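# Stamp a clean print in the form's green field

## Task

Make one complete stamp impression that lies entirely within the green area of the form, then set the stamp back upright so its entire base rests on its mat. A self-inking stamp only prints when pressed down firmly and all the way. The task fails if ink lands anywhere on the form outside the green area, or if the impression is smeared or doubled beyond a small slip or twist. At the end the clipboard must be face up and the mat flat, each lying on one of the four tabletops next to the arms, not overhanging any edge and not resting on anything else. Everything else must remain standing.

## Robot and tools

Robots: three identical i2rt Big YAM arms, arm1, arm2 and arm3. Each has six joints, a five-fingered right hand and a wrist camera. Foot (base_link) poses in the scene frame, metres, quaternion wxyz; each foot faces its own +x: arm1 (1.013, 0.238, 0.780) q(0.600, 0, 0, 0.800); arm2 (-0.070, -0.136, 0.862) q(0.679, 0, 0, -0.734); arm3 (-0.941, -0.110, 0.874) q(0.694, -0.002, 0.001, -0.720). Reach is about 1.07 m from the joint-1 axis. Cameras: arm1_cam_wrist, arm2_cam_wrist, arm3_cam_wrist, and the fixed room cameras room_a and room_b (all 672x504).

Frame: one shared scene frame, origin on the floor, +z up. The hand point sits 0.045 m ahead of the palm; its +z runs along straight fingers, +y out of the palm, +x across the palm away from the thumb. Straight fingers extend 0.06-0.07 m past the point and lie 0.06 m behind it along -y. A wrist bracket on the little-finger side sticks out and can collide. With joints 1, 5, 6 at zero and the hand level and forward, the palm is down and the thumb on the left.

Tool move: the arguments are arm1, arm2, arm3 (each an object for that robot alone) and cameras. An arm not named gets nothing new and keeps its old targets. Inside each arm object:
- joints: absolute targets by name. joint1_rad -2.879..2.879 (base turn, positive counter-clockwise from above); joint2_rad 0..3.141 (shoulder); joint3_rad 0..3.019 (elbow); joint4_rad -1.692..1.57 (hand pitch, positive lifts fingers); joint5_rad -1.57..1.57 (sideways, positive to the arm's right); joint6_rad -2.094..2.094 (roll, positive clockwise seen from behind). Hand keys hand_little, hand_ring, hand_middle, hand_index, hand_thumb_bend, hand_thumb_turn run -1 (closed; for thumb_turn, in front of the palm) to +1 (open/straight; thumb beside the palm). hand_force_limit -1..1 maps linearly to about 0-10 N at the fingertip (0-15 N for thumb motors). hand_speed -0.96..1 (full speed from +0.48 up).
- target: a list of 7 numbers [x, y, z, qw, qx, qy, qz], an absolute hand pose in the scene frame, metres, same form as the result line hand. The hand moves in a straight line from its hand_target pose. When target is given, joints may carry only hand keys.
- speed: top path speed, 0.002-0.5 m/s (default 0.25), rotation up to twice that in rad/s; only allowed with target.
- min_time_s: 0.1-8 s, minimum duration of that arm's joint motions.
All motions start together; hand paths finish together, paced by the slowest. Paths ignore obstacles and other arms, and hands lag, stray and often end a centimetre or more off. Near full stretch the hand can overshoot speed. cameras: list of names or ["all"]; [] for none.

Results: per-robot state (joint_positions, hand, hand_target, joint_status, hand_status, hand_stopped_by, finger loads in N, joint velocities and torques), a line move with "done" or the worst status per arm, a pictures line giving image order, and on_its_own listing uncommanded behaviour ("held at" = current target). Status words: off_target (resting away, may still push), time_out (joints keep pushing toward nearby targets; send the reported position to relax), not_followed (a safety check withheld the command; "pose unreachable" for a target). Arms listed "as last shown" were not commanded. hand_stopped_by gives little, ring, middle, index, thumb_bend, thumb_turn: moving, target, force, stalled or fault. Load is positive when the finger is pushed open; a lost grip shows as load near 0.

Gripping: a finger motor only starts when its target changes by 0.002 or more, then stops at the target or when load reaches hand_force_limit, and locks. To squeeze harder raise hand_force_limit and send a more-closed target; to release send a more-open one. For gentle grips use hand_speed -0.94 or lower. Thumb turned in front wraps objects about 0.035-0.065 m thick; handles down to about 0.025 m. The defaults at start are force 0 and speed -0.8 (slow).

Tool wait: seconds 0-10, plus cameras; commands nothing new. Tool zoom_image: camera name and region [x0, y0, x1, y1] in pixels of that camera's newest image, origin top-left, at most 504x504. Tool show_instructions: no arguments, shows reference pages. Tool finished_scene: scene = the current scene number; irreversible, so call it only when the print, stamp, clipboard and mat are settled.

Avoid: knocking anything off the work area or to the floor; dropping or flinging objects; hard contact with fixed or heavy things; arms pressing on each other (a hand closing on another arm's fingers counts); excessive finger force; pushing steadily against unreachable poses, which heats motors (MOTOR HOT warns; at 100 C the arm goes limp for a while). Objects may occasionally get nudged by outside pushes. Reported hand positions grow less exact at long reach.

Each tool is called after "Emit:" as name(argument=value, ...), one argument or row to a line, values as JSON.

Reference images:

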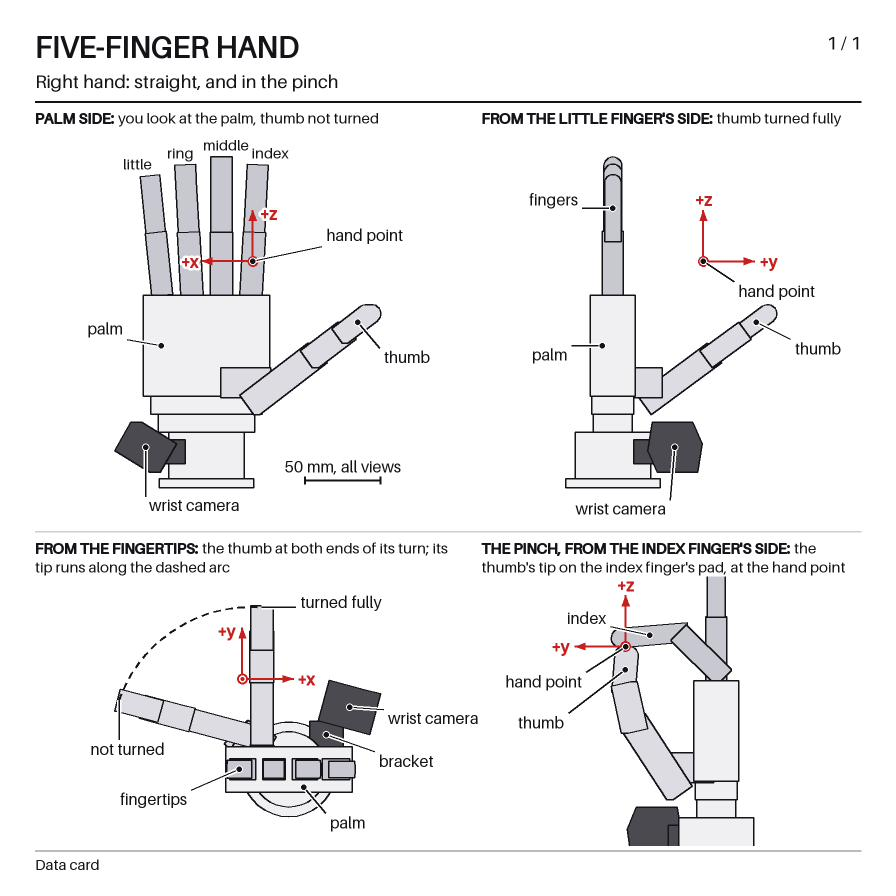

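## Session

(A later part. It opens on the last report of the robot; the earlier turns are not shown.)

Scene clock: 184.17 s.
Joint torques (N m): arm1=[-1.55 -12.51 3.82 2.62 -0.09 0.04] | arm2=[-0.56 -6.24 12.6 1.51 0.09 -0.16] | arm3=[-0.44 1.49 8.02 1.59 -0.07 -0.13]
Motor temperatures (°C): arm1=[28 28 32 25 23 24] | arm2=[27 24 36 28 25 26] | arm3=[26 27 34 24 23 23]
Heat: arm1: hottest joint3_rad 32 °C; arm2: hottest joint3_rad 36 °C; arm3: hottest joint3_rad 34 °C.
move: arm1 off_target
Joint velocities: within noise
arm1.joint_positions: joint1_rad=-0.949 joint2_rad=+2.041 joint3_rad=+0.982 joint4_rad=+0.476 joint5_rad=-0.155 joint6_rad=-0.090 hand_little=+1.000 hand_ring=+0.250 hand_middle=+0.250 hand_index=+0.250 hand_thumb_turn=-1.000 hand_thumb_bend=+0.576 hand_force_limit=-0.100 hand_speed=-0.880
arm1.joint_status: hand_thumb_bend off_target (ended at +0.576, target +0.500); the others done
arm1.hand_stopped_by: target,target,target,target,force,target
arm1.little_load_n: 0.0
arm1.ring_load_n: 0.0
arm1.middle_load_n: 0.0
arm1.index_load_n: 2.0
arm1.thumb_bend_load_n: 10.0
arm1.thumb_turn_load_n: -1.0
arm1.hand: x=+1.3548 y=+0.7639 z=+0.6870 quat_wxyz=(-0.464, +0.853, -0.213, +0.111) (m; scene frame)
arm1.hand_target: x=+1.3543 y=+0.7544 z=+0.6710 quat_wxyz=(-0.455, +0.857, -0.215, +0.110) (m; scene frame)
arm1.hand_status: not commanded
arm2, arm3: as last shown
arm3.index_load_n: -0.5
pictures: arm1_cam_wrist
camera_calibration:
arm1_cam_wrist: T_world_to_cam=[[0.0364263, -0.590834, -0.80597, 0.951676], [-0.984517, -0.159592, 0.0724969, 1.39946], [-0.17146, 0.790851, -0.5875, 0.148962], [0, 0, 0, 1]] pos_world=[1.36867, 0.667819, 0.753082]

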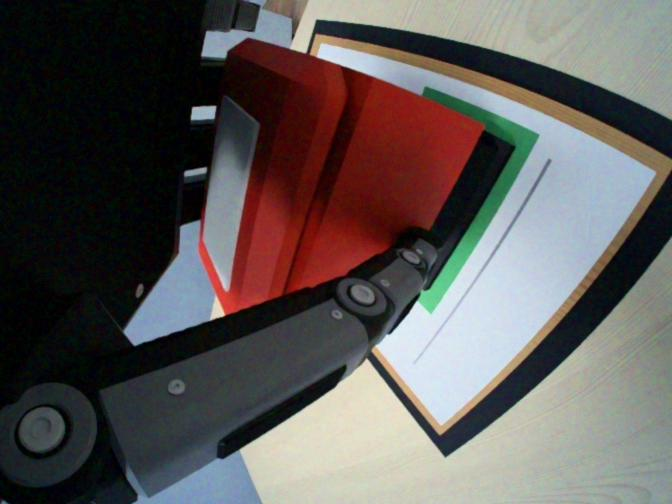

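Emit:
move(
  arm1={"joints":{"hand_ring":0.14,"hand_middle":0.14,"hand_index":0.14,"hand_thumb_bend":0.49,"hand_speed":-0.88,"hand_force_limit":0.1}},
)

Scene clock: 184.93 s.
Joint torques (N m): arm1=[-1.49 -12.34 3.88 2.58 -0.07 0.04] | arm2=[-0.62 -6.18 12.49 1.48 0.11 -0.14] | arm3=[-0.38 1.44 8.01 1.61 -0.07 -0.13]
Motor temperatures (°C): arm1=[28 28 32 25 23 24] | arm2=[27 24 36 28 25 26] | arm3=[26 27 34 24 23 23]
Heat: arm1: hottest joint3_rad 32 °C; arm2: hottest joint3_rad 36 °C; arm3: hottest joint3_rad 34 °C.
move: arm1 off_target
Joint velocities: within noise
arm1.joint_positions: joint1_rad=-0.949 joint2_rad=+2.041 joint3_rad=+0.982 joint4_rad=+0.477 joint5_rad=-0.156 joint6_rad=-0.090 hand_little=+1.000 hand_ring=+0.164 hand_middle=+0.187 hand_index=+0.197 hand_thumb_turn=-1.000 hand_thumb_bend=+0.578 hand_force_limit=+0.100 hand_speed=-0.880
arm1.joint_status: hand_ring off_target (ended at +0.164, target +0.140); hand_middle off_target (ended at +0.187, target +0.140); hand_index off_target (ended at +0.197, target +0.140); hand_thumb_bend off_target (ended at +0.578, target +0.490); the others done
arm1.hand_stopped_by: target,force,force,force,force,target
arm1.little_load_n: 0.0
arm1.ring_load_n: 7.5
arm1.middle_load_n: 7.5
arm1.index_load_n: 4.5
arm1.thumb_bend_load_n: 21.0
arm1.thumb_turn_load_n: 4.5
arm1.hand: x=+1.3548 y=+0.7642 z=+0.6872 quat_wxyz=(-0.465, +0.852, -0.213, +0.111) (m; scene frame)
arm1.hand_target: x=+1.3543 y=+0.7544 z=+0.6710 quat_wxyz=(-0.455, +0.857, -0.215, +0.110) (m; scene frame)
arm1.hand_status: not commanded
arm2.joint_positions: joint1_rad=+0.911 joint2_rad=+1.006 joint3_rad=+1.277 joint4_rad=-0.389 joint5_rad=+0.415 joint6_rad=+0.278 hand_little=+1.000 hand_ring=+1.000 hand_middle=+1.000 hand_index=+1.000 hand_thumb_turn=-1.000 hand_thumb_bend=+1.000 hand_force_limit=+0.100 hand_speed=-0.500
arm2.joint_status: not commanded
arm2.hand_stopped_by: target,target,target,target,target,target
arm2.little_load_n: 0.0
arm2.ring_load_n: 0.0
arm2.middle_load_n: 0.0
arm2.index_load_n: 0.0
arm2.thumb_bend_load_n: 0.0
arm2.thumb_turn_load_n: 0.0
arm2.hand: x=+0.2801 y=-0.5043 z=+1.3708 quat_wxyz=(-0.212, +0.068, -0.741, +0.634) (m; scene frame)
arm2.hand_target: x=+0.2723 y=-0.5048 z=+1.3997 quat_wxyz=(-0.218, +0.060, -0.729, +0.646) (m; scene frame)
arm2.hand_status: not commanded
arm3.joint_positions: joint1_rad=+0.047 joint2_rad=+0.580 joint3_rad=+1.378 joint4_rad=-1.274 joint5_rad=-0.037 joint6_rad=-0.966 hand_little=+1.000 hand_ring=+1.000 hand_middle=+1.000 hand_index=+1.000 hand_thumb_turn=+1.000 hand_thumb_bend=+1.000 hand_force_limit=+0.000 hand_speed=-0.800
arm3.joint_status: not commanded
arm3.hand_stopped_by: target,target,target,target,target,target
arm3.little_load_n: 0.0
arm3.ring_load_n: 0.0
arm3.middle_load_n: 0.0
arm3.index_load_n: -0.5
arm3.thumb_bend_load_n: 0.0
arm3.thumb_turn_load_n: 0.0
arm3.hand: x=-0.9629 y=-0.3306 z=+1.3665 quat_wxyz=(+0.227, +0.409, -0.749, +0.469) (m; scene frame)
arm3.hand_target: x=-0.9629 y=-0.3294 z=+1.3777 quat_wxyz=(+0.232, +0.406, -0.743, +0.479) (m; scene frame)
arm3.hand_status: not commanded
pictures: none

Emit:
move(
  arm1={"joints":{"joint2_rad":1.97,"joint4_rad":0.41},"min_time_s":1.0},
)

Emit:
move(
  arm1={"joints":{"joint1_rad":-0.95,"joint2_rad":1.72,"joint4_rad":0.13},"min_time_s":1.6},
  cameras=["arm1_cam_wrist","room_a"],
)

Emit:
zoom_image(
  camera="room_a",
  region=[20, 405, 100, 485],
)

Scene clock: 186.73 s.
Joint torques (N m): arm1=[-1.61 -16.38 4.4 1.7 -0.06 0.06] | arm2=[-0.26 -6.77 12.55 1.4 0.1 -0.13] | arm3=[-0.38 1.49 8.02 1.59 -0.07 -0.12]
Motor temperatures (°C): arm1=[28 28 32 25 23 24] | arm2=[27 24 36 28 25 26] | arm3=[26 27 34 24 23 23]
Heat: arm1: hottest joint3_rad 32 °C; arm2: hottest joint3_rad 36 °C; arm3: hottest joint3_rad 34 °C.
move: arm1 done
Joint velocities: within noise
arm1.joint_positions: joint1_rad=-0.949 joint2_rad=+2.003 joint3_rad=+0.977 joint4_rad=+0.416 joint5_rad=-0.156 joint6_rad=-0.092 hand_little=+1.000 hand_ring=+0.164 hand_middle=+0.187 hand_index=+0.197 hand_thumb_turn=-1.000 hand_thumb_bend=+0.578 hand_force_limit=+0.100 hand_speed=-0.880
arm1.joint_status: all done
arm1.hand_stopped_by: target,force,force,force,force,target
arm1.little_load_n: 0.0
arm1.ring_load_n: 7.0
arm1.middle_load_n: 7.5
arm1.index_load_n: 4.5
arm1.thumb_bend_load_n: 21.0
arm1.thumb_turn_load_n: 4.5
arm1.hand: x=+1.3509 y=+0.7590 z=+0.6973 quat_wxyz=(-0.454, +0.858, -0.215, +0.106) (m; scene frame)
arm1.hand_target: x=+1.3574 y=+0.7582 z=+0.7139 quat_wxyz=(-0.462, +0.853, -0.214, +0.113) (m; scene frame)
arm1.hand_status: not commanded
arm2, arm3: as last shown
arm3.index_load_n: 0.0
pictures: none

Scene clock: 188.90 s.
Joint torques (N m): arm1=[-1.14 -14.74 5.87 1.72 -0.08 0.05] | arm2=[-0.56 -6.59 12.48 1.51 0.11 -0.12] | arm3=[-0.44 1.49 8.01 1.58 -0.07 -0.12]
Motor temperatures (°C): arm1=[28 28 32 25 23 24] | arm2=[27 24 36 28 25 26] | arm3=[26 27 34 24 23 23]
Heat: arm1: hottest joint3_rad 32 °C; arm2: hottest joint3_rad 36 °C; arm3: hottest joint3_rad 34 °C.
move: arm1 done
Joint velocities: within noise
arm1.joint_positions: joint1_rad=-0.949 joint2_rad=+1.750 joint3_rad=+0.977 joint4_rad=+0.136 joint5_rad=-0.156 joint6_rad=-0.092 hand_little=+1.000 hand_ring=+0.164 hand_middle=+0.187 hand_index=+0.197 hand_thumb_turn=-1.000 hand_thumb_bend=+0.578 hand_force_limit=+0.100 hand_speed=-0.880
arm1.joint_status: all done
arm1.hand_stopped_by: target,force,force,force,force,target
arm1.little_load_n: 0.0
arm1.ring_load_n: 7.0
arm1.middle_load_n: 7.5
arm1.index_load_n: 4.5
arm1.thumb_bend_load_n: 21.5
arm1.thumb_turn_load_n: 4.0
arm1.hand: x=+1.3411 y=+0.7465 z=+0.7979 quat_wxyz=(-0.443, +0.864, -0.218, +0.101) (m; scene frame)
arm1.hand_target: x=+1.3416 y=+0.7455 z=+0.8116 quat_wxyz=(-0.450, +0.861, -0.213, +0.106) (m; scene frame)
arm1.hand_status: not commanded
arm2, arm3: as last shown
arm2.little_load_n: -0.5
arm2.ring_load_n: -0.5
arm2.index_load_n: -0.5
pictures: arm1_cam_wrist, room_a
camera_calibration:
arm1_cam_wrist: T_world_to_cam=[[0.0115927, -0.624204, -0.781176, 1.06966], [-0.981431, -0.156691, 0.110641, 1.33842], [-0.191465, 0.765387, -0.614429, 0.292808], [0, 0, 0, 1]] pos_world=[1.35723, 0.653289, 0.867415]

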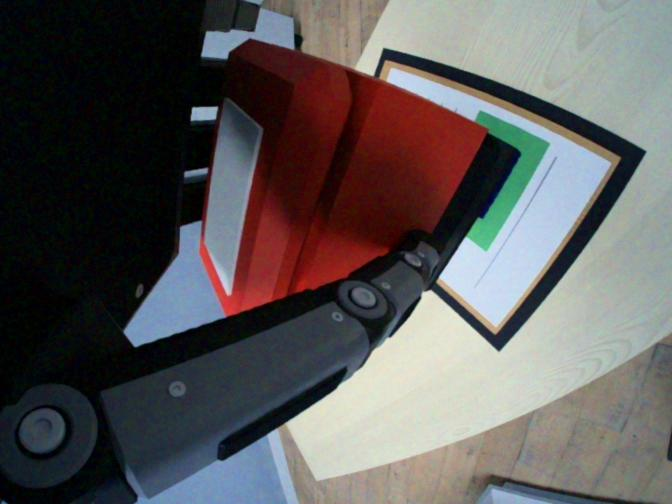

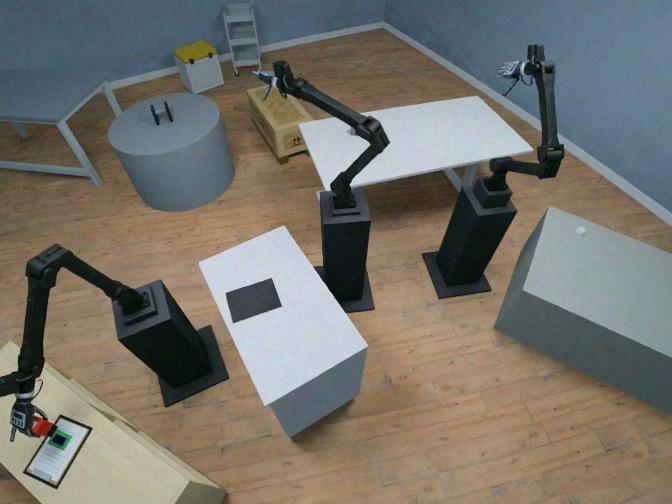

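Scaled by 6.300 from the camera's 672x504 image, which has a finer 960x720 frame.

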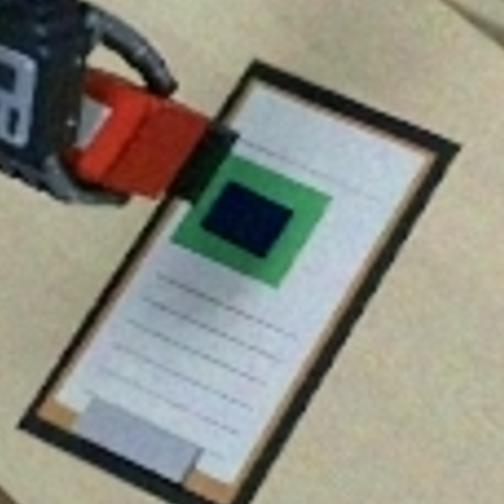

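Emit:
move(
  arm1={"joints":{"joint1_rad":-0.80,"joint2_rad":1.221,"joint3_rad":0.979,"joint4_rad":-0.44,"joint5_rad":-0.150,"joint6_rad":-0.105},"min_time_s":2.5},
)

Emit:
move(
  arm1={"joints":{"joint1_rad":0.977,"joint5_rad":-0.476,"joint6_rad":-0.369},"min_time_s":4},
  cameras=["arm1_cam_wrist","room_a"],
)

Scene clock: 192.47 s.
Joint torques (N m): arm1=[-0.44 -9.41 8.31 1.61 -0.02 0.05] | arm2=[-0.56 -6.24 12.55 1.5 0.08 -0.16] | arm3=[-0.38 1.49 8.01 1.59 -0.06 -0.12]
Motor temperatures (°C): arm1=[28 28 32 25 23 24] | arm2=[26 24 36 28 25 26] | arm3=[26 27 34 24 23 23]
Heat: arm1: hottest joint3_rad 32 °C; arm2: hottest joint3_rad 36 °C; arm3: hottest joint3_rad 34 °C.
move: arm1 done
Joint velocities: within noise
arm1.joint_positions: joint1_rad=-0.807 joint2_rad=+1.243 joint3_rad=+0.977 joint4_rad=-0.434 joint5_rad=-0.151 joint6_rad=-0.099 hand_little=+1.000 hand_ring=+0.164 hand_middle=+0.187 hand_index=+0.197 hand_thumb_turn=-1.000 hand_thumb_bend=+0.578 hand_force_limit=+0.100 hand_speed=-0.880
arm1.joint_status: all done
arm1.hand_stopped_by: target,force,force,force,force,target
arm1.little_load_n: 0.0
arm1.ring_load_n: 7.0
arm1.middle_load_n: 7.5
arm1.index_load_n: 4.5
arm1.thumb_bend_load_n: 21.5
arm1.thumb_turn_load_n: 4.5
arm1.hand: x=+1.2123 y=+0.6918 z=+0.9731 quat_wxyz=(-0.422, +0.891, -0.159, +0.063) (m; scene frame)
arm1.hand_target: x=+1.2084 y=+0.6910 z=+0.9834 quat_wxyz=(-0.429, +0.888, -0.152, +0.067) (m; scene frame)
arm1.hand_status: not commanded
arm2, arm3: as last shown
arm2.little_load_n: 0.0
arm2.ring_load_n: 0.0
arm2.index_load_n: 0.0
pictures: none

Scene clock: 196.97 s.
Joint torques (N m): arm1=[-0.97 -9.52 8.28 1.57 -0.35 0.03] | arm2=[-0.67 -6.18 12.44 1.48 0.12 -0.14] | arm3=[-0.38 1.49 8.02 1.59 -0.07 -0.13]
Motor temperatures (°C): arm1=[28 28 32 25 24 24] | arm2=[26 24 36 28 25 26] | arm3=[26 27 34 24 23 23]
Heat: arm1: hottest joint3_rad 32 °C; arm2: hottest joint3_rad 36 °C; arm3: hottest joint3_rad 34 °C.
move: arm1 done
Joint velocities: within noise
arm1.joint_positions: joint1_rad=+0.974 joint2_rad=+1.243 joint3_rad=+0.977 joint4_rad=-0.434 joint5_rad=-0.474 joint6_rad=-0.362 hand_little=+1.000 hand_ring=+0.164 hand_middle=+0.187 hand_index=+0.197 hand_thumb_turn=-1.000 hand_thumb_bend=+0.578 hand_force_limit=+0.100 hand_speed=-0.880
arm1.joint_status: all done
arm1.hand_stopped_by: target,force,force,force,force,target
arm1.little_load_n: 0.0
arm1.ring_load_n: 7.0
arm1.middle_load_n: 7.5
arm1.index_load_n: 4.5
arm1.thumb_bend_load_n: 21.0
arm1.thumb_turn_load_n: 4.5
arm1.hand: x=+0.5306 y=+0.2938 z=+0.9818 quat_wxyz=(-0.277, +0.536, +0.707, -0.369) (m; scene frame)
arm1.hand_target: x=+0.5328 y=+0.2916 z=+0.9920 quat_wxyz=(-0.285, +0.528, +0.708, -0.372) (m; scene frame)
arm1.hand_status: not commanded
arm2, arm3: as last shown
arm2.ring_load_n: -0.5
pictures: arm1_cam_wrist, room_a
camera_calibration:
arm1_cam_wrist: T_world_to_cam=[[0.428523, 0.445319, -0.786167, 0.409546], [0.791571, -0.604558, 0.089021, -0.336265], [-0.43564, -0.660455, -0.611569, 1.14278], [0, 0, 0, 1]] pos_world=[0.588518, 0.369084, 1.05079]

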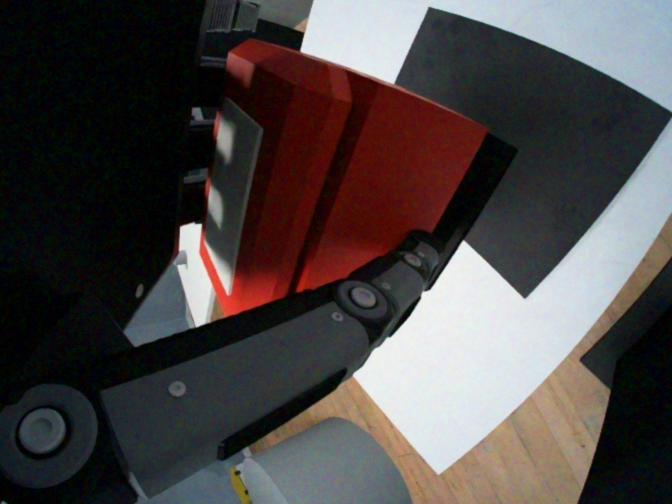

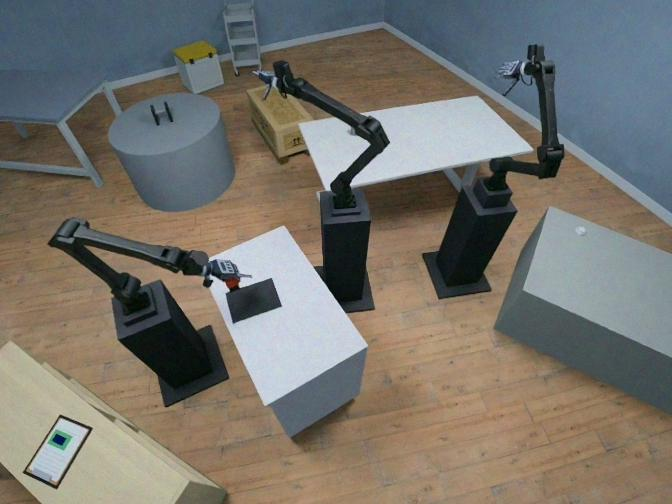

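Emit:
move(
  arm1={"joints":{"joint1_rad":0.982,"joint2_rad":1.47,"joint3_rad":0.922,"joint4_rad":-0.11,"joint5_rad":-0.492,"joint6_rad":-0.369},"min_time_s":2},
  cameras=["arm1_cam_wrist"],
)

Scene clock: 200.13 s.
Joint torques (N m): arm1=[-0.56 -9.11 6.91 2.96 -0.43 0.06] | arm2=[-0.91 -6.42 12.49 1.48 0.11 -0.13] | arm3=[-0.44 1.49 8.02 1.58 -0.07 -0.12]
Motor temperatures (°C): arm1=[28 28 32 25 24 24] | arm2=[26 24 36 28 25 26] | arm3=[26 27 34 24 23 23]
Heat: arm1: hottest joint3_rad 32 °C; arm2: hottest joint3_rad 36 °C; arm3: hottest joint3_rad 34 °C.
move: arm1 done
Joint velocities: within noise
arm1.joint_positions: joint1_rad=+0.974 joint2_rad=+1.460 joint3_rad=+0.927 joint4_rad=-0.134 joint5_rad=-0.488 joint6_rad=-0.362 hand_little=+1.000 hand_ring=+0.164 hand_middle=+0.187 hand_index=+0.197 hand_thumb_turn=-1.000 hand_thumb_bend=+0.578 hand_force_limit=+0.100 hand_speed=-0.880
arm1.joint_status: all done
arm1.hand_stopped_by: target,force,force,force,force,target
arm1.little_load_n: 0.0
arm1.ring_load_n: 7.0
arm1.middle_load_n: 7.0
arm1.index_load_n: 4.5
arm1.thumb_bend_load_n: 21.5
arm1.thumb_turn_load_n: 4.5
arm1.hand: x=+0.4831 y=+0.3066 z=+0.8969 quat_wxyz=(-0.287, +0.525, +0.705, -0.379) (m; scene frame)
arm1.hand_target: x=+0.4799 y=+0.3028 z=+0.8933 quat_wxyz=(-0.290, +0.517, +0.709, -0.382) (m; scene frame)
arm1.hand_status: not commanded
arm2, arm3: as last shown
arm2.little_load_n: -0.5
arm2.ring_load_n: 0.0
pictures: arm1_cam_wrist
camera_calibration:
arm1_cam_wrist: T_world_to_cam=[[0.397184, 0.451053, -0.799247, 0.382634], [0.800904, -0.595586, 0.0618898, -0.266217], [-0.448105, -0.664702, -0.597807, 1.07364], [0, 0, 0, 1]] pos_world=[0.542342, 0.382507, 0.964125]

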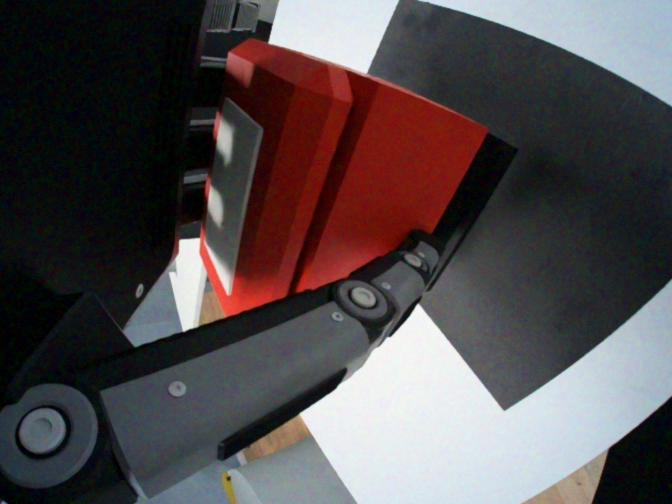

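Emit:
move(
  arm1={"joints":{"joint2_rad":1.565,"joint4_rad":-0.018},"min_time_s":1.2},
  cameras=["arm1_cam_wrist"],
)

Scene clock: 202.10 s.
Joint torques (N m): arm1=[-0.38 -9.7 6.54 3 -0.42 0.06] | arm2=[-0.79 -6.65 12.67 1.44 0.09 -0.15] | arm3=[-0.44 1.49 8.01 1.58 -0.07 -0.12]
Motor temperatures (°C): arm1=[28 28 32 25 24 24] | arm2=[26 24 36 28 25 26] | arm3=[26 27 34 24 23 23]
Heat: arm1: hottest joint3_rad 32 °C; arm2: hottest joint3_rad 36 °C; arm3: hottest joint3_rad 34 °C.
move: arm1 done
Joint velocities: within noise
arm1.joint_positions: joint1_rad=+0.974 joint2_rad=+1.554 joint3_rad=+0.927 joint4_rad=-0.042 joint5_rad=-0.488 joint6_rad=-0.362 hand_little=+1.000 hand_ring=+0.164 hand_middle=+0.187 hand_index=+0.197 hand_thumb_turn=-1.000 hand_thumb_bend=+0.578 hand_force_limit=+0.100 hand_speed=-0.880
arm1.joint_status: all done
arm1.hand_stopped_by: target,force,force,force,force,target
arm1.little_load_n: 0.0
arm1.ring_load_n: 7.0
arm1.middle_load_n: 7.5
arm1.index_load_n: 4.5
arm1.thumb_bend_load_n: 21.5
arm1.thumb_turn_load_n: 4.5
arm1.hand: x=+0.4679 y=+0.3115 z=+0.8630 quat_wxyz=(-0.287, +0.525, +0.706, -0.379) (m; scene frame)
arm1.hand_target: x=+0.4653 y=+0.3074 z=+0.8585 quat_wxyz=(-0.289, +0.518, +0.709, -0.382) (m; scene frame)
arm1.hand_status: not commanded
arm2, arm3: as last shown
arm2.little_load_n: 0.0
arm2.thumb_turn_load_n: -0.5
pictures: arm1_cam_wrist
camera_calibration:
arm1_cam_wrist: T_world_to_cam=[[0.397766, 0.450846, -0.799075, 0.35898], [0.800855, -0.595575, 0.0626226, -0.249686], [-0.447676, -0.664852, -0.597961, 1.0498], [0, 0, 0, 1]] pos_world=[0.52714, 0.387407, 0.930226]

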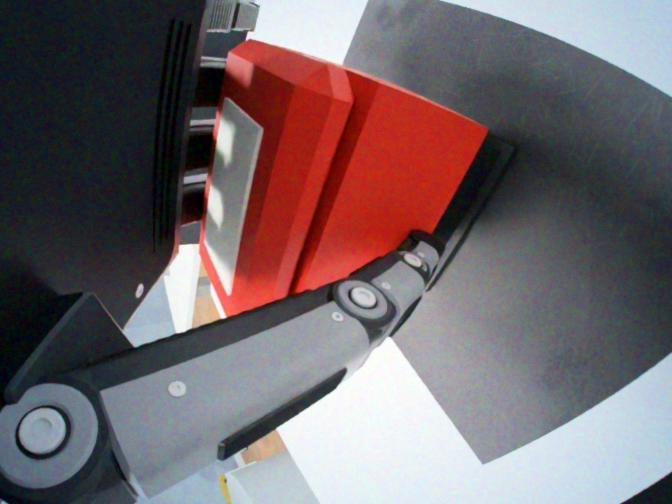

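Emit:
move(
  arm1={"joints":{"joint2_rad":1.585,"joint4_rad":0.0},"min_time_s":0.8},
)

Emit:
move(
  arm1={"joints":{"joint2_rad":1.597,"joint4_rad":0.01},"min_time_s":0.8},
  cameras=["arm1_cam_wrist"],
)

Scene clock: 203.40 s.
Joint torques (N m): arm1=[-0.62 -9.7 6.45 3.03 -0.33 0.06] | arm2=[-0.62 -6.42 12.62 1.44 0.1 -0.13] | arm3=[-0.38 1.49 8.01 1.59 -0.07 -0.13]
Motor temperatures (°C): arm1=[28 28 32 25 24 24] | arm2=[26 24 36 28 25 26] | arm3=[26 27 34 24 23 23]
Heat: arm1: hottest joint3_rad 32 °C; arm2: hottest joint3_rad 36 °C; arm3: hottest joint3_rad 34 °C.
move: arm1 done
Joint velocities: within noise
arm1.joint_positions: joint1_rad=+0.974 joint2_rad=+1.569 joint3_rad=+0.927 joint4_rad=-0.026 joint5_rad=-0.490 joint6_rad=-0.362 hand_little=+1.000 hand_ring=+0.164 hand_middle=+0.187 hand_index=+0.197 hand_thumb_turn=-1.000 hand_thumb_bend=+0.578 hand_force_limit=+0.100 hand_speed=-0.880
arm1.joint_status: all done
arm1.hand_stopped_by: target,force,force,force,force,target
arm1.little_load_n: -0.5
arm1.ring_load_n: 7.0
arm1.middle_load_n: 7.0
arm1.index_load_n: 4.0
arm1.thumb_bend_load_n: 21.5
arm1.thumb_turn_load_n: 4.0
arm1.hand: x=+0.4656 y=+0.3119 z=+0.8575 quat_wxyz=(-0.287, +0.525, +0.706, -0.380) (m; scene frame)
arm1.hand_target: x=+0.4630 y=+0.3082 z=+0.8506 quat_wxyz=(-0.288, +0.518, +0.709, -0.382) (m; scene frame)
arm1.hand_status: not commanded
arm2, arm3: as last shown
arm2.thumb_turn_load_n: 0.0
pictures: none

Scene clock: 204.50 s.
Joint torques (N m): arm1=[-0.44 -8.88 6.45 3.41 -0.21 0.06] | arm2=[-0.67 -6.48 12.62 1.52 0.08 -0.14] | arm3=[-0.38 1.49 8.02 1.59 -0.06 -0.12]
Motor temperatures (°C): arm1=[28 27 32 25 24 24] | arm2=[26 24 36 28 25 26] | arm3=[26 27 34 24 23 23]
Heat: arm1: hottest joint3_rad 32 °C; arm2: hottest joint3_rad 36 °C; arm3: hottest joint3_rad 34 °C.
move: arm1 done
Joint velocities: within noise
arm1.joint_positions: joint1_rad=+0.974 joint2_rad=+1.570 joint3_rad=+0.927 joint4_rad=-0.024 joint5_rad=-0.493 joint6_rad=-0.362 hand_little=+1.000 hand_ring=+0.164 hand_middle=+0.187 hand_index=+0.197 hand_thumb_turn=-1.000 hand_thumb_bend=+0.578 hand_force_limit=+0.100 hand_speed=-0.880
arm1.joint_status: all done
arm1.hand_stopped_by: target,force,force,force,force,target
arm1.little_load_n: 0.0
arm1.ring_load_n: 6.5
arm1.middle_load_n: 6.5
arm1.index_load_n: 4.0
arm1.thumb_bend_load_n: 21.0
arm1.thumb_turn_load_n: 4.5
arm1.hand: x=+0.4653 y=+0.3114 z=+0.8573 quat_wxyz=(-0.286, +0.524, +0.706, -0.382) (m; scene frame)
arm1.hand_target: x=+0.4617 y=+0.3085 z=+0.8459 quat_wxyz=(-0.287, +0.519, +0.709, -0.382) (m; scene frame)
arm1.hand_status: not commanded
arm2.joint_positions: joint1_rad=+0.911 joint2_rad=+1.006 joint3_rad=+1.277 joint4_rad=-0.389 joint5_rad=+0.415 joint6_rad=+0.278 hand_little=+1.000 hand_ring=+1.000 hand_middle=+1.000 hand_index=+1.000 hand_thumb_turn=-1.000 hand_thumb_bend=+1.000 hand_force_limit=+0.100 hand_speed=-0.500
arm2.joint_status: not commanded
arm2.hand_stopped_by: target,target,target,target,target,target
arm2.little_load_n: 0.0
arm2.ring_load_n: 0.0
arm2.middle_load_n: 0.0
arm2.index_load_n: -0.5
arm2.thumb_bend_load_n: 0.0
arm2.thumb_turn_load_n: 0.0
arm2.hand: x=+0.2801 y=-0.5043 z=+1.3708 quat_wxyz=(-0.212, +0.068, -0.741, +0.634) (m; scene frame)
arm2.hand_target: x=+0.2723 y=-0.5048 z=+1.3997 quat_wxyz=(-0.218, +0.060, -0.729, +0.646) (m; scene frame)
arm2.hand_status: not commanded
arm3.joint_positions: joint1_rad=+0.047 joint2_rad=+0.580 joint3_rad=+1.378 joint4_rad=-1.274 joint5_rad=-0.037 joint6_rad=-0.966 hand_little=+1.000 hand_ring=+1.000 hand_middle=+1.000 hand_index=+1.000 hand_thumb_turn=+1.000 hand_thumb_bend=+1.000 hand_force_limit=+0.000 hand_speed=-0.800
arm3.joint_status: not commanded
arm3.hand_stopped_by: target,target,target,target,target,target
arm3.little_load_n: 0.0
arm3.ring_load_n: 0.0
arm3.middle_load_n: 0.0
arm3.index_load_n: 0.0
arm3.thumb_bend_load_n: 0.0
arm3.thumb_turn_load_n: 0.0
arm3.hand: x=-0.9629 y=-0.3306 z=+1.3665 quat_wxyz=(+0.227, +0.409, -0.749, +0.469) (m; scene frame)
arm3.hand_target: x=-0.9629 y=-0.3294 z=+1.3777 quat_wxyz=(+0.232, +0.406, -0.743, +0.479) (m; scene frame)
arm3.hand_status: not commanded
pictures: arm1_cam_wrist
camera_calibration:
arm1_cam_wrist: T_world_to_cam=[[0.394243, 0.449765, -0.801426, 0.359469], [0.803261, -0.592314, 0.0627363, -0.24958], [-0.446479, -0.668488, -0.594794, 1.04299], [0, 0, 0, 1]] pos_world=[0.524433, 0.387721, 0.924111]

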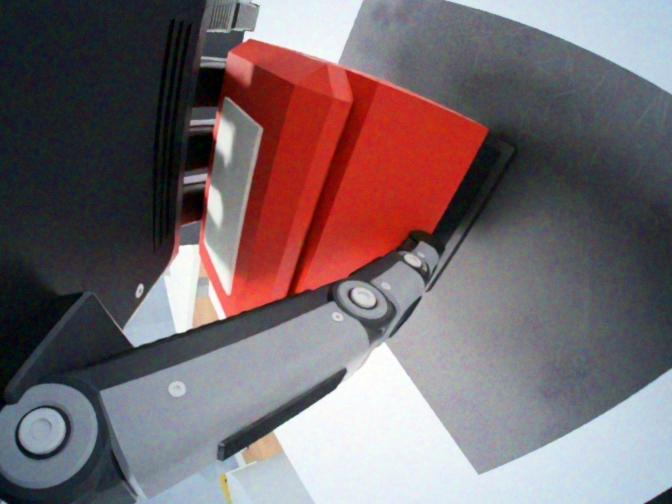

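Emit:
move(
  arm1={"joints":{"hand_ring":0.4,"hand_middle":0.4,"hand_index":0.4,"hand_thumb_bend":0.72,"hand_speed":-0.8}},
)

Emit:
move(
  arm1={"joints":{"hand_ring":1,"hand_middle":1,"hand_index":1,"hand_thumb_bend":1,"hand_speed":-0.5}},
)

Emit:
move(
  arm1={"joints":{"joint2_rad":1.48,"joint4_rad":-0.11},"min_time_s":1.2},
  cameras=["arm1_cam_wrist"],
)

Scene clock: 205.73 s.
Joint torques (N m): arm1=[-0.56 -9.41 6.43 2.76 -0.21 0.05] | arm2=[-0.56 -6.24 12.6 1.51 0.12 -0.15] | arm3=[-0.38 1.49 8.02 1.59 -0.07 -0.12]
Motor temperatures (°C): arm1=[28 27 32 25 24 24] | arm2=[26 24 36 28 25 26] | arm3=[26 27 34 24 23 23]
Heat: arm1: hottest joint3_rad 32 °C; arm2: hottest joint3_rad 36 °C; arm3: hottest joint3_rad 34 °C.
move: arm1 done
Joint velocities: within noise
arm1.joint_positions: joint1_rad=+0.974 joint2_rad=+1.576 joint3_rad=+0.927 joint4_rad=-0.009 joint5_rad=-0.493 joint6_rad=-0.362 hand_little=+1.000 hand_ring=+0.400 hand_middle=+0.400 hand_index=+0.400 hand_thumb_turn=-1.000 hand_thumb_bend=+0.720 hand_force_limit=+0.100 hand_speed=-0.800
arm1.joint_status: all done
arm1.hand_stopped_by: target,target,target,target,target,target
arm1.little_load_n: 0.0
arm1.ring_load_n: 0.0
arm1.middle_load_n: 0.0
arm1.index_load_n: 0.0
arm1.thumb_bend_load_n: 0.0
arm1.thumb_turn_load_n: 0.0
arm1.hand: x=+0.4626 y=+0.3121 z=+0.8567 quat_wxyz=(-0.290, +0.522, +0.705, -0.383) (m; scene frame)
arm1.hand_target: x=+0.4617 y=+0.3085 z=+0.8458 quat_wxyz=(-0.287, +0.519, +0.709, -0.381) (m; scene frame)
arm1.hand_status: not commanded
arm2, arm3: as last shown
arm2.little_load_n: 0.5
arm2.ring_load_n: -0.5
arm2.index_load_n: 0.0
pictures: none

Scene clock: 206.67 s.
Joint torques (N m): arm1=[-0.44 -9.23 6.46 2.76 -0.22 0.04] | arm2=[-0.38 -6.36 12.52 1.4 0.1 -0.13] | arm3=[-0.38 1.49 8.02 1.58 -0.07 -0.13]
Motor temperatures (°C): arm1=[28 27 32 25 24 24] | arm2=[26 24 36 28 25 26] | arm3=[26 27 34 24 23 23]
Heat: arm1: hottest joint3_rad 32 °C; arm2: hottest joint3_rad 36 °C; arm3: hottest joint3_rad 34 °C.
move: arm1 done
Joint velocities: within noise
arm1.joint_positions: joint1_rad=+0.974 joint2_rad=+1.576 joint3_rad=+0.927 joint4_rad=-0.009 joint5_rad=-0.493 joint6_rad=-0.362 hand_little=+1.000 hand_ring=+1.000 hand_middle=+1.000 hand_index=+1.000 hand_thumb_turn=-1.000 hand_thumb_bend=+1.000 hand_force_limit=+0.100 hand_speed=-0.500
arm1.joint_status: all done
arm1.hand_stopped_by: target,target,target,target,target,target
arm1.little_load_n: 0.0
arm1.ring_load_n: 0.0
arm1.middle_load_n: 0.0
arm1.index_load_n: 0.0
arm1.thumb_bend_load_n: 0.0
arm1.thumb_turn_load_n: 0.0
arm1.hand: x=+0.4626 y=+0.3121 z=+0.8567 quat_wxyz=(-0.290, +0.522, +0.705, -0.383) (m; scene frame)
arm1.hand_target: x=+0.4617 y=+0.3085 z=+0.8458 quat_wxyz=(-0.287, +0.519, +0.709, -0.381) (m; scene frame)
arm1.hand_status: not commanded
arm2, arm3: as last shown
arm2.little_load_n: 0.0
arm2.ring_load_n: 0.0
arm2.index_load_n: -0.5
pictures: none

Scene clock: 208.30 s.
Joint torques (N m): arm1=[-0.44 -11.75 6.79 1.37 -0.22 0.05] | arm2=[-0.97 -6.24 12.55 1.54 0.11 -0.13] | arm3=[-0.44 1.44 8.02 1.59 -0.07 -0.12]
Motor temperatures (°C): arm1=[28 27 32 25 24 24] | arm2=[26 24 36 28 25 26] | arm3=[26 27 34 24 23 23]
Heat: arm1: hottest joint3_rad 32 °C; arm2: hottest joint3_rad 36 °C; arm3: hottest joint3_rad 34 °C.
move: arm1 done
Joint velocities: within noise
arm1.joint_positions: joint1_rad=+0.974 joint2_rad=+1.499 joint3_rad=+0.927 joint4_rad=-0.099 joint5_rad=-0.493 joint6_rad=-0.362 hand_little=+1.000 hand_ring=+1.000 hand_middle=+1.000 hand_index=+1.000 hand_thumb_turn=-1.000 hand_thumb_bend=+1.000 hand_force_limit=+0.100 hand_speed=-0.500
arm1.joint_status: all done
arm1.hand_stopped_by: target,target,target,target,target,target
arm1.little_load_n: 0.0
arm1.ring_load_n: 0.0
arm1.middle_load_n: 0.0
arm1.index_load_n: -0.5
arm1.thumb_bend_load_n: 0.0
arm1.thumb_turn_load_n: 0.0
arm1.hand: x=+0.4771 y=+0.3074 z=+0.8827 quat_wxyz=(-0.284, +0.525, +0.706, -0.381) (m; scene frame)
arm1.hand_target: x=+0.4800 y=+0.3028 z=+0.8885 quat_wxyz=(-0.286, +0.519, +0.710, -0.381) (m; scene frame)
arm1.hand_status: not commanded
arm2, arm3: as last shown
arm2.index_load_n: 0.0
pictures: arm1_cam_wrist
camera_calibration:
arm1_cam_wrist: T_world_to_cam=[[0.397504, 0.4489, -0.800299, 0.374727], [0.80303, -0.592196, 0.0666881, -0.266401], [-0.443998, -0.669173, -0.595881, 1.06071], [0, 0, 0, 1]] pos_world=[0.535927, 0.383823, 0.949717]

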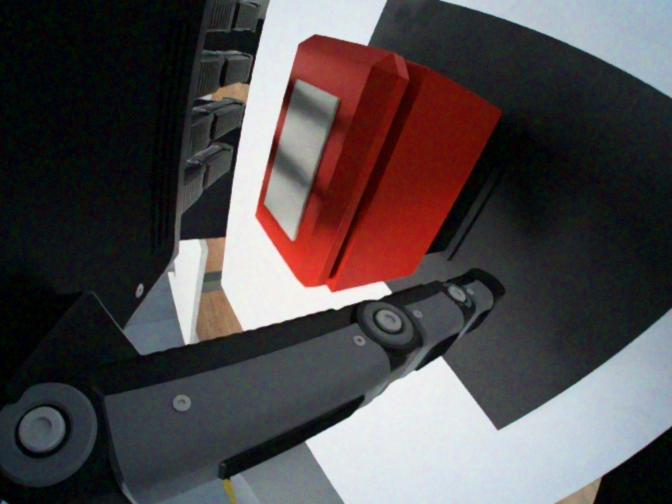

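Clear of the stamp. Raise further and verify.

Emit:
move(
  arm1={"joints":{"joint2_rad":1.20,"joint3_rad":0.95,"joint4_rad":-0.42},"min_time_s":2},
)

Emit:
move(
  arm1={"joints":{"joint1_rad":0.4},"min_time_s":1.6},
  cameras=["arm1_cam_wrist","room_a"],
)

Emit:
zoom_image(
  camera="room_a",
  region=[210, 260, 300, 340],
)

Emit:
zoom_image(
  camera="room_a",
  region=[20, 405, 100, 485],
)

Scene clock: 211.03 s.
Joint torques (N m): arm1=[-0.5 -8.47 9.78 1.33 -0.21 0.04] | arm2=[-0.79 -6.3 12.57 1.57 0.08 -0.14] | arm3=[-0.44 1.49 8.02 1.58 -0.07 -0.13]
Motor temperatures (°C): arm1=[28 27 32 25 24 24] | arm2=[26 24 36 28 25 26] | arm3=[26 27 34 24 23 23]
Heat: arm1: hottest joint3_rad 32 °C; arm2: hottest joint3_rad 36 °C; arm3: hottest joint3_rad 34 °C.
move: arm1 done
Joint velocities: within noise
arm1.joint_positions: joint1_rad=+0.974 joint2_rad=+1.215 joint3_rad=+0.927 joint4_rad=-0.409 joint5_rad=-0.493 joint6_rad=-0.362 hand_little=+1.000 hand_ring=+1.000 hand_middle=+1.000 hand_index=+1.000 hand_thumb_turn=-1.000 hand_thumb_bend=+1.000 hand_force_limit=+0.100 hand_speed=-0.500
arm1.joint_status: all done
arm1.hand_stopped_by: target,target,target,target,target,target
arm1.little_load_n: 0.0
arm1.ring_load_n: 0.0
arm1.middle_load_n: -0.5
arm1.index_load_n: 0.0
arm1.thumb_bend_load_n: 0.0
arm1.thumb_turn_load_n: 0.0
arm1.hand: x=+0.5428 y=+0.2863 z=+0.9734 quat_wxyz=(-0.273, +0.531, +0.708, -0.377) (m; scene frame)
arm1.hand_target: x=+0.5388 y=+0.2844 z=+0.9902 quat_wxyz=(-0.285, +0.520, +0.710, -0.381) (m; scene frame)
arm1.hand_status: not commanded
arm2, arm3: as last shown
arm3.thumb_turn_load_n: 0.5
pictures: none

Scene clock: 213.07 s.
Joint torques (N m): arm1=[-1.38 -8.53 9.78 1.36 -0.26 0.05] | arm2=[-0.91 -6.07 12.44 1.44 0.1 -0.15] | arm3=[-0.38 1.49 8.02 1.58 -0.06 -0.12]
Motor temperatures (°C): arm1=[28 27 32 25 24 24] | arm2=[26 24 36 28 25 26] | arm3=[26 27 34 24 23 23]
Heat: arm1: hottest joint3_rad 32 °C; arm2: hottest joint3_rad 36 °C; arm3: hottest joint3_rad 34 °C.
move: arm1 done
Joint velocities: within noise
arm1.joint_positions: joint1_rad=+0.405 joint2_rad=+1.215 joint3_rad=+0.927 joint4_rad=-0.410 joint5_rad=-0.492 joint6_rad=-0.362 hand_little=+1.000 hand_ring=+1.000 hand_middle=+1.000 hand_index=+1.000 hand_thumb_turn=-1.000 hand_thumb_bend=+1.000 hand_force_limit=+0.100 hand_speed=-0.500
arm1.joint_status: all done
arm1.hand_stopped_by: target,target,target,target,target,target
arm1.little_load_n: 0.0
arm1.ring_load_n: 0.0
arm1.middle_load_n: 0.0
arm1.index_load_n: 0.0
arm1.thumb_bend_load_n: 0.0
arm1.thumb_turn_load_n: 0.0
arm1.hand: x=+0.6430 y=+0.5319 z=+0.9733 quat_wxyz=(-0.368, +0.708, +0.530, -0.285) (m; scene frame)
arm1.hand_target: x=+0.6422 y=+0.5370 z=+0.9902 quat_wxyz=(-0.382, +0.701, +0.531, -0.283) (m; scene frame)
arm1.hand_status: not commanded
arm2, arm3: as last shown
arm3.index_load_n: -0.5
arm3.thumb_turn_load_n: 0.0
pictures: arm1_cam_wrist, room_a
camera_calibration:
arm1_cam_wrist: T_world_to_cam=[[0.590568, 0.147799, -0.793338, 0.309806], [0.355417, -0.930241, 0.0912711, 0.170934], [-0.724505, -0.335868, -0.601901, 1.34752], [0, 0, 0, 1]] pos_world=[0.73257, 0.565809, 1.04125]

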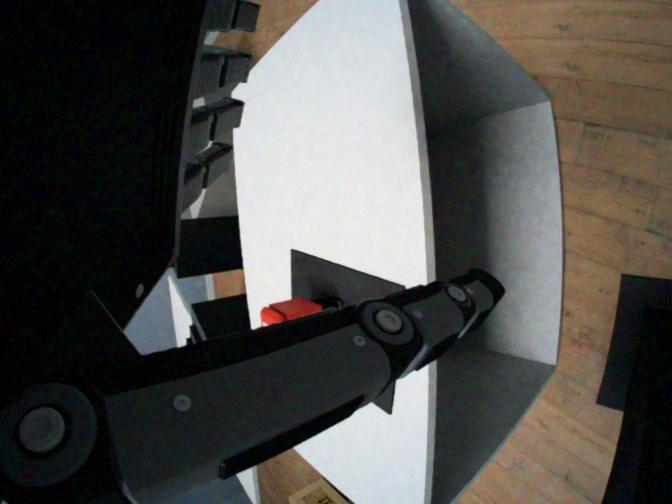

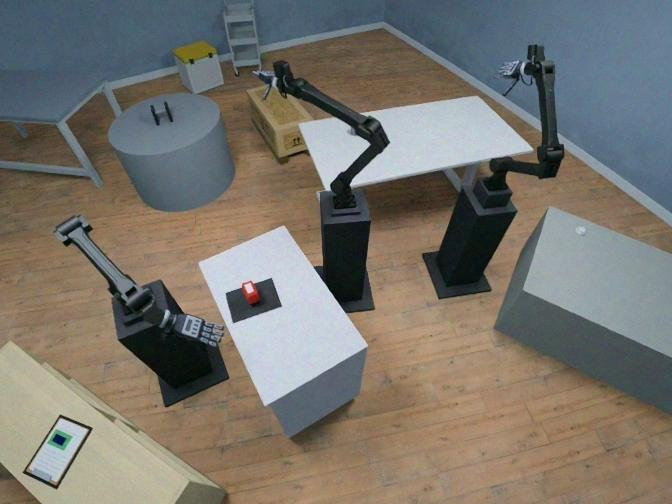

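Scaled by 5.600 from the camera's 672x504 image, which has a finer 960x720 frame.

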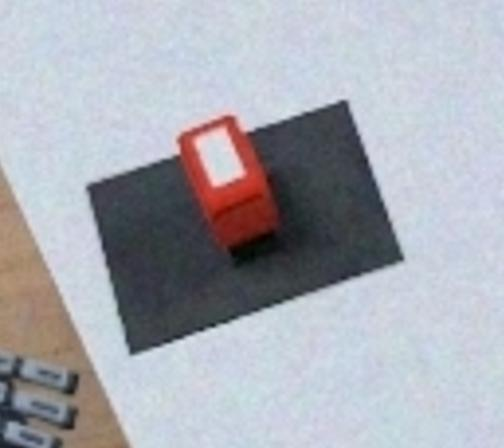

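Scaled by 6.300 from the camera's 672x504 image, which has a finer 960x720 frame.

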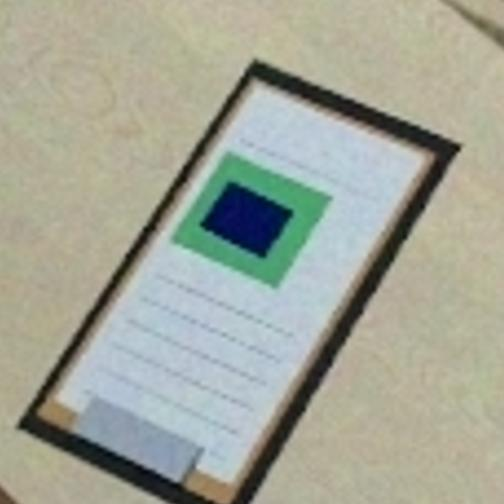

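Emit:
finished_scene(
  scene=2,
)

The scene is finished: the task was done.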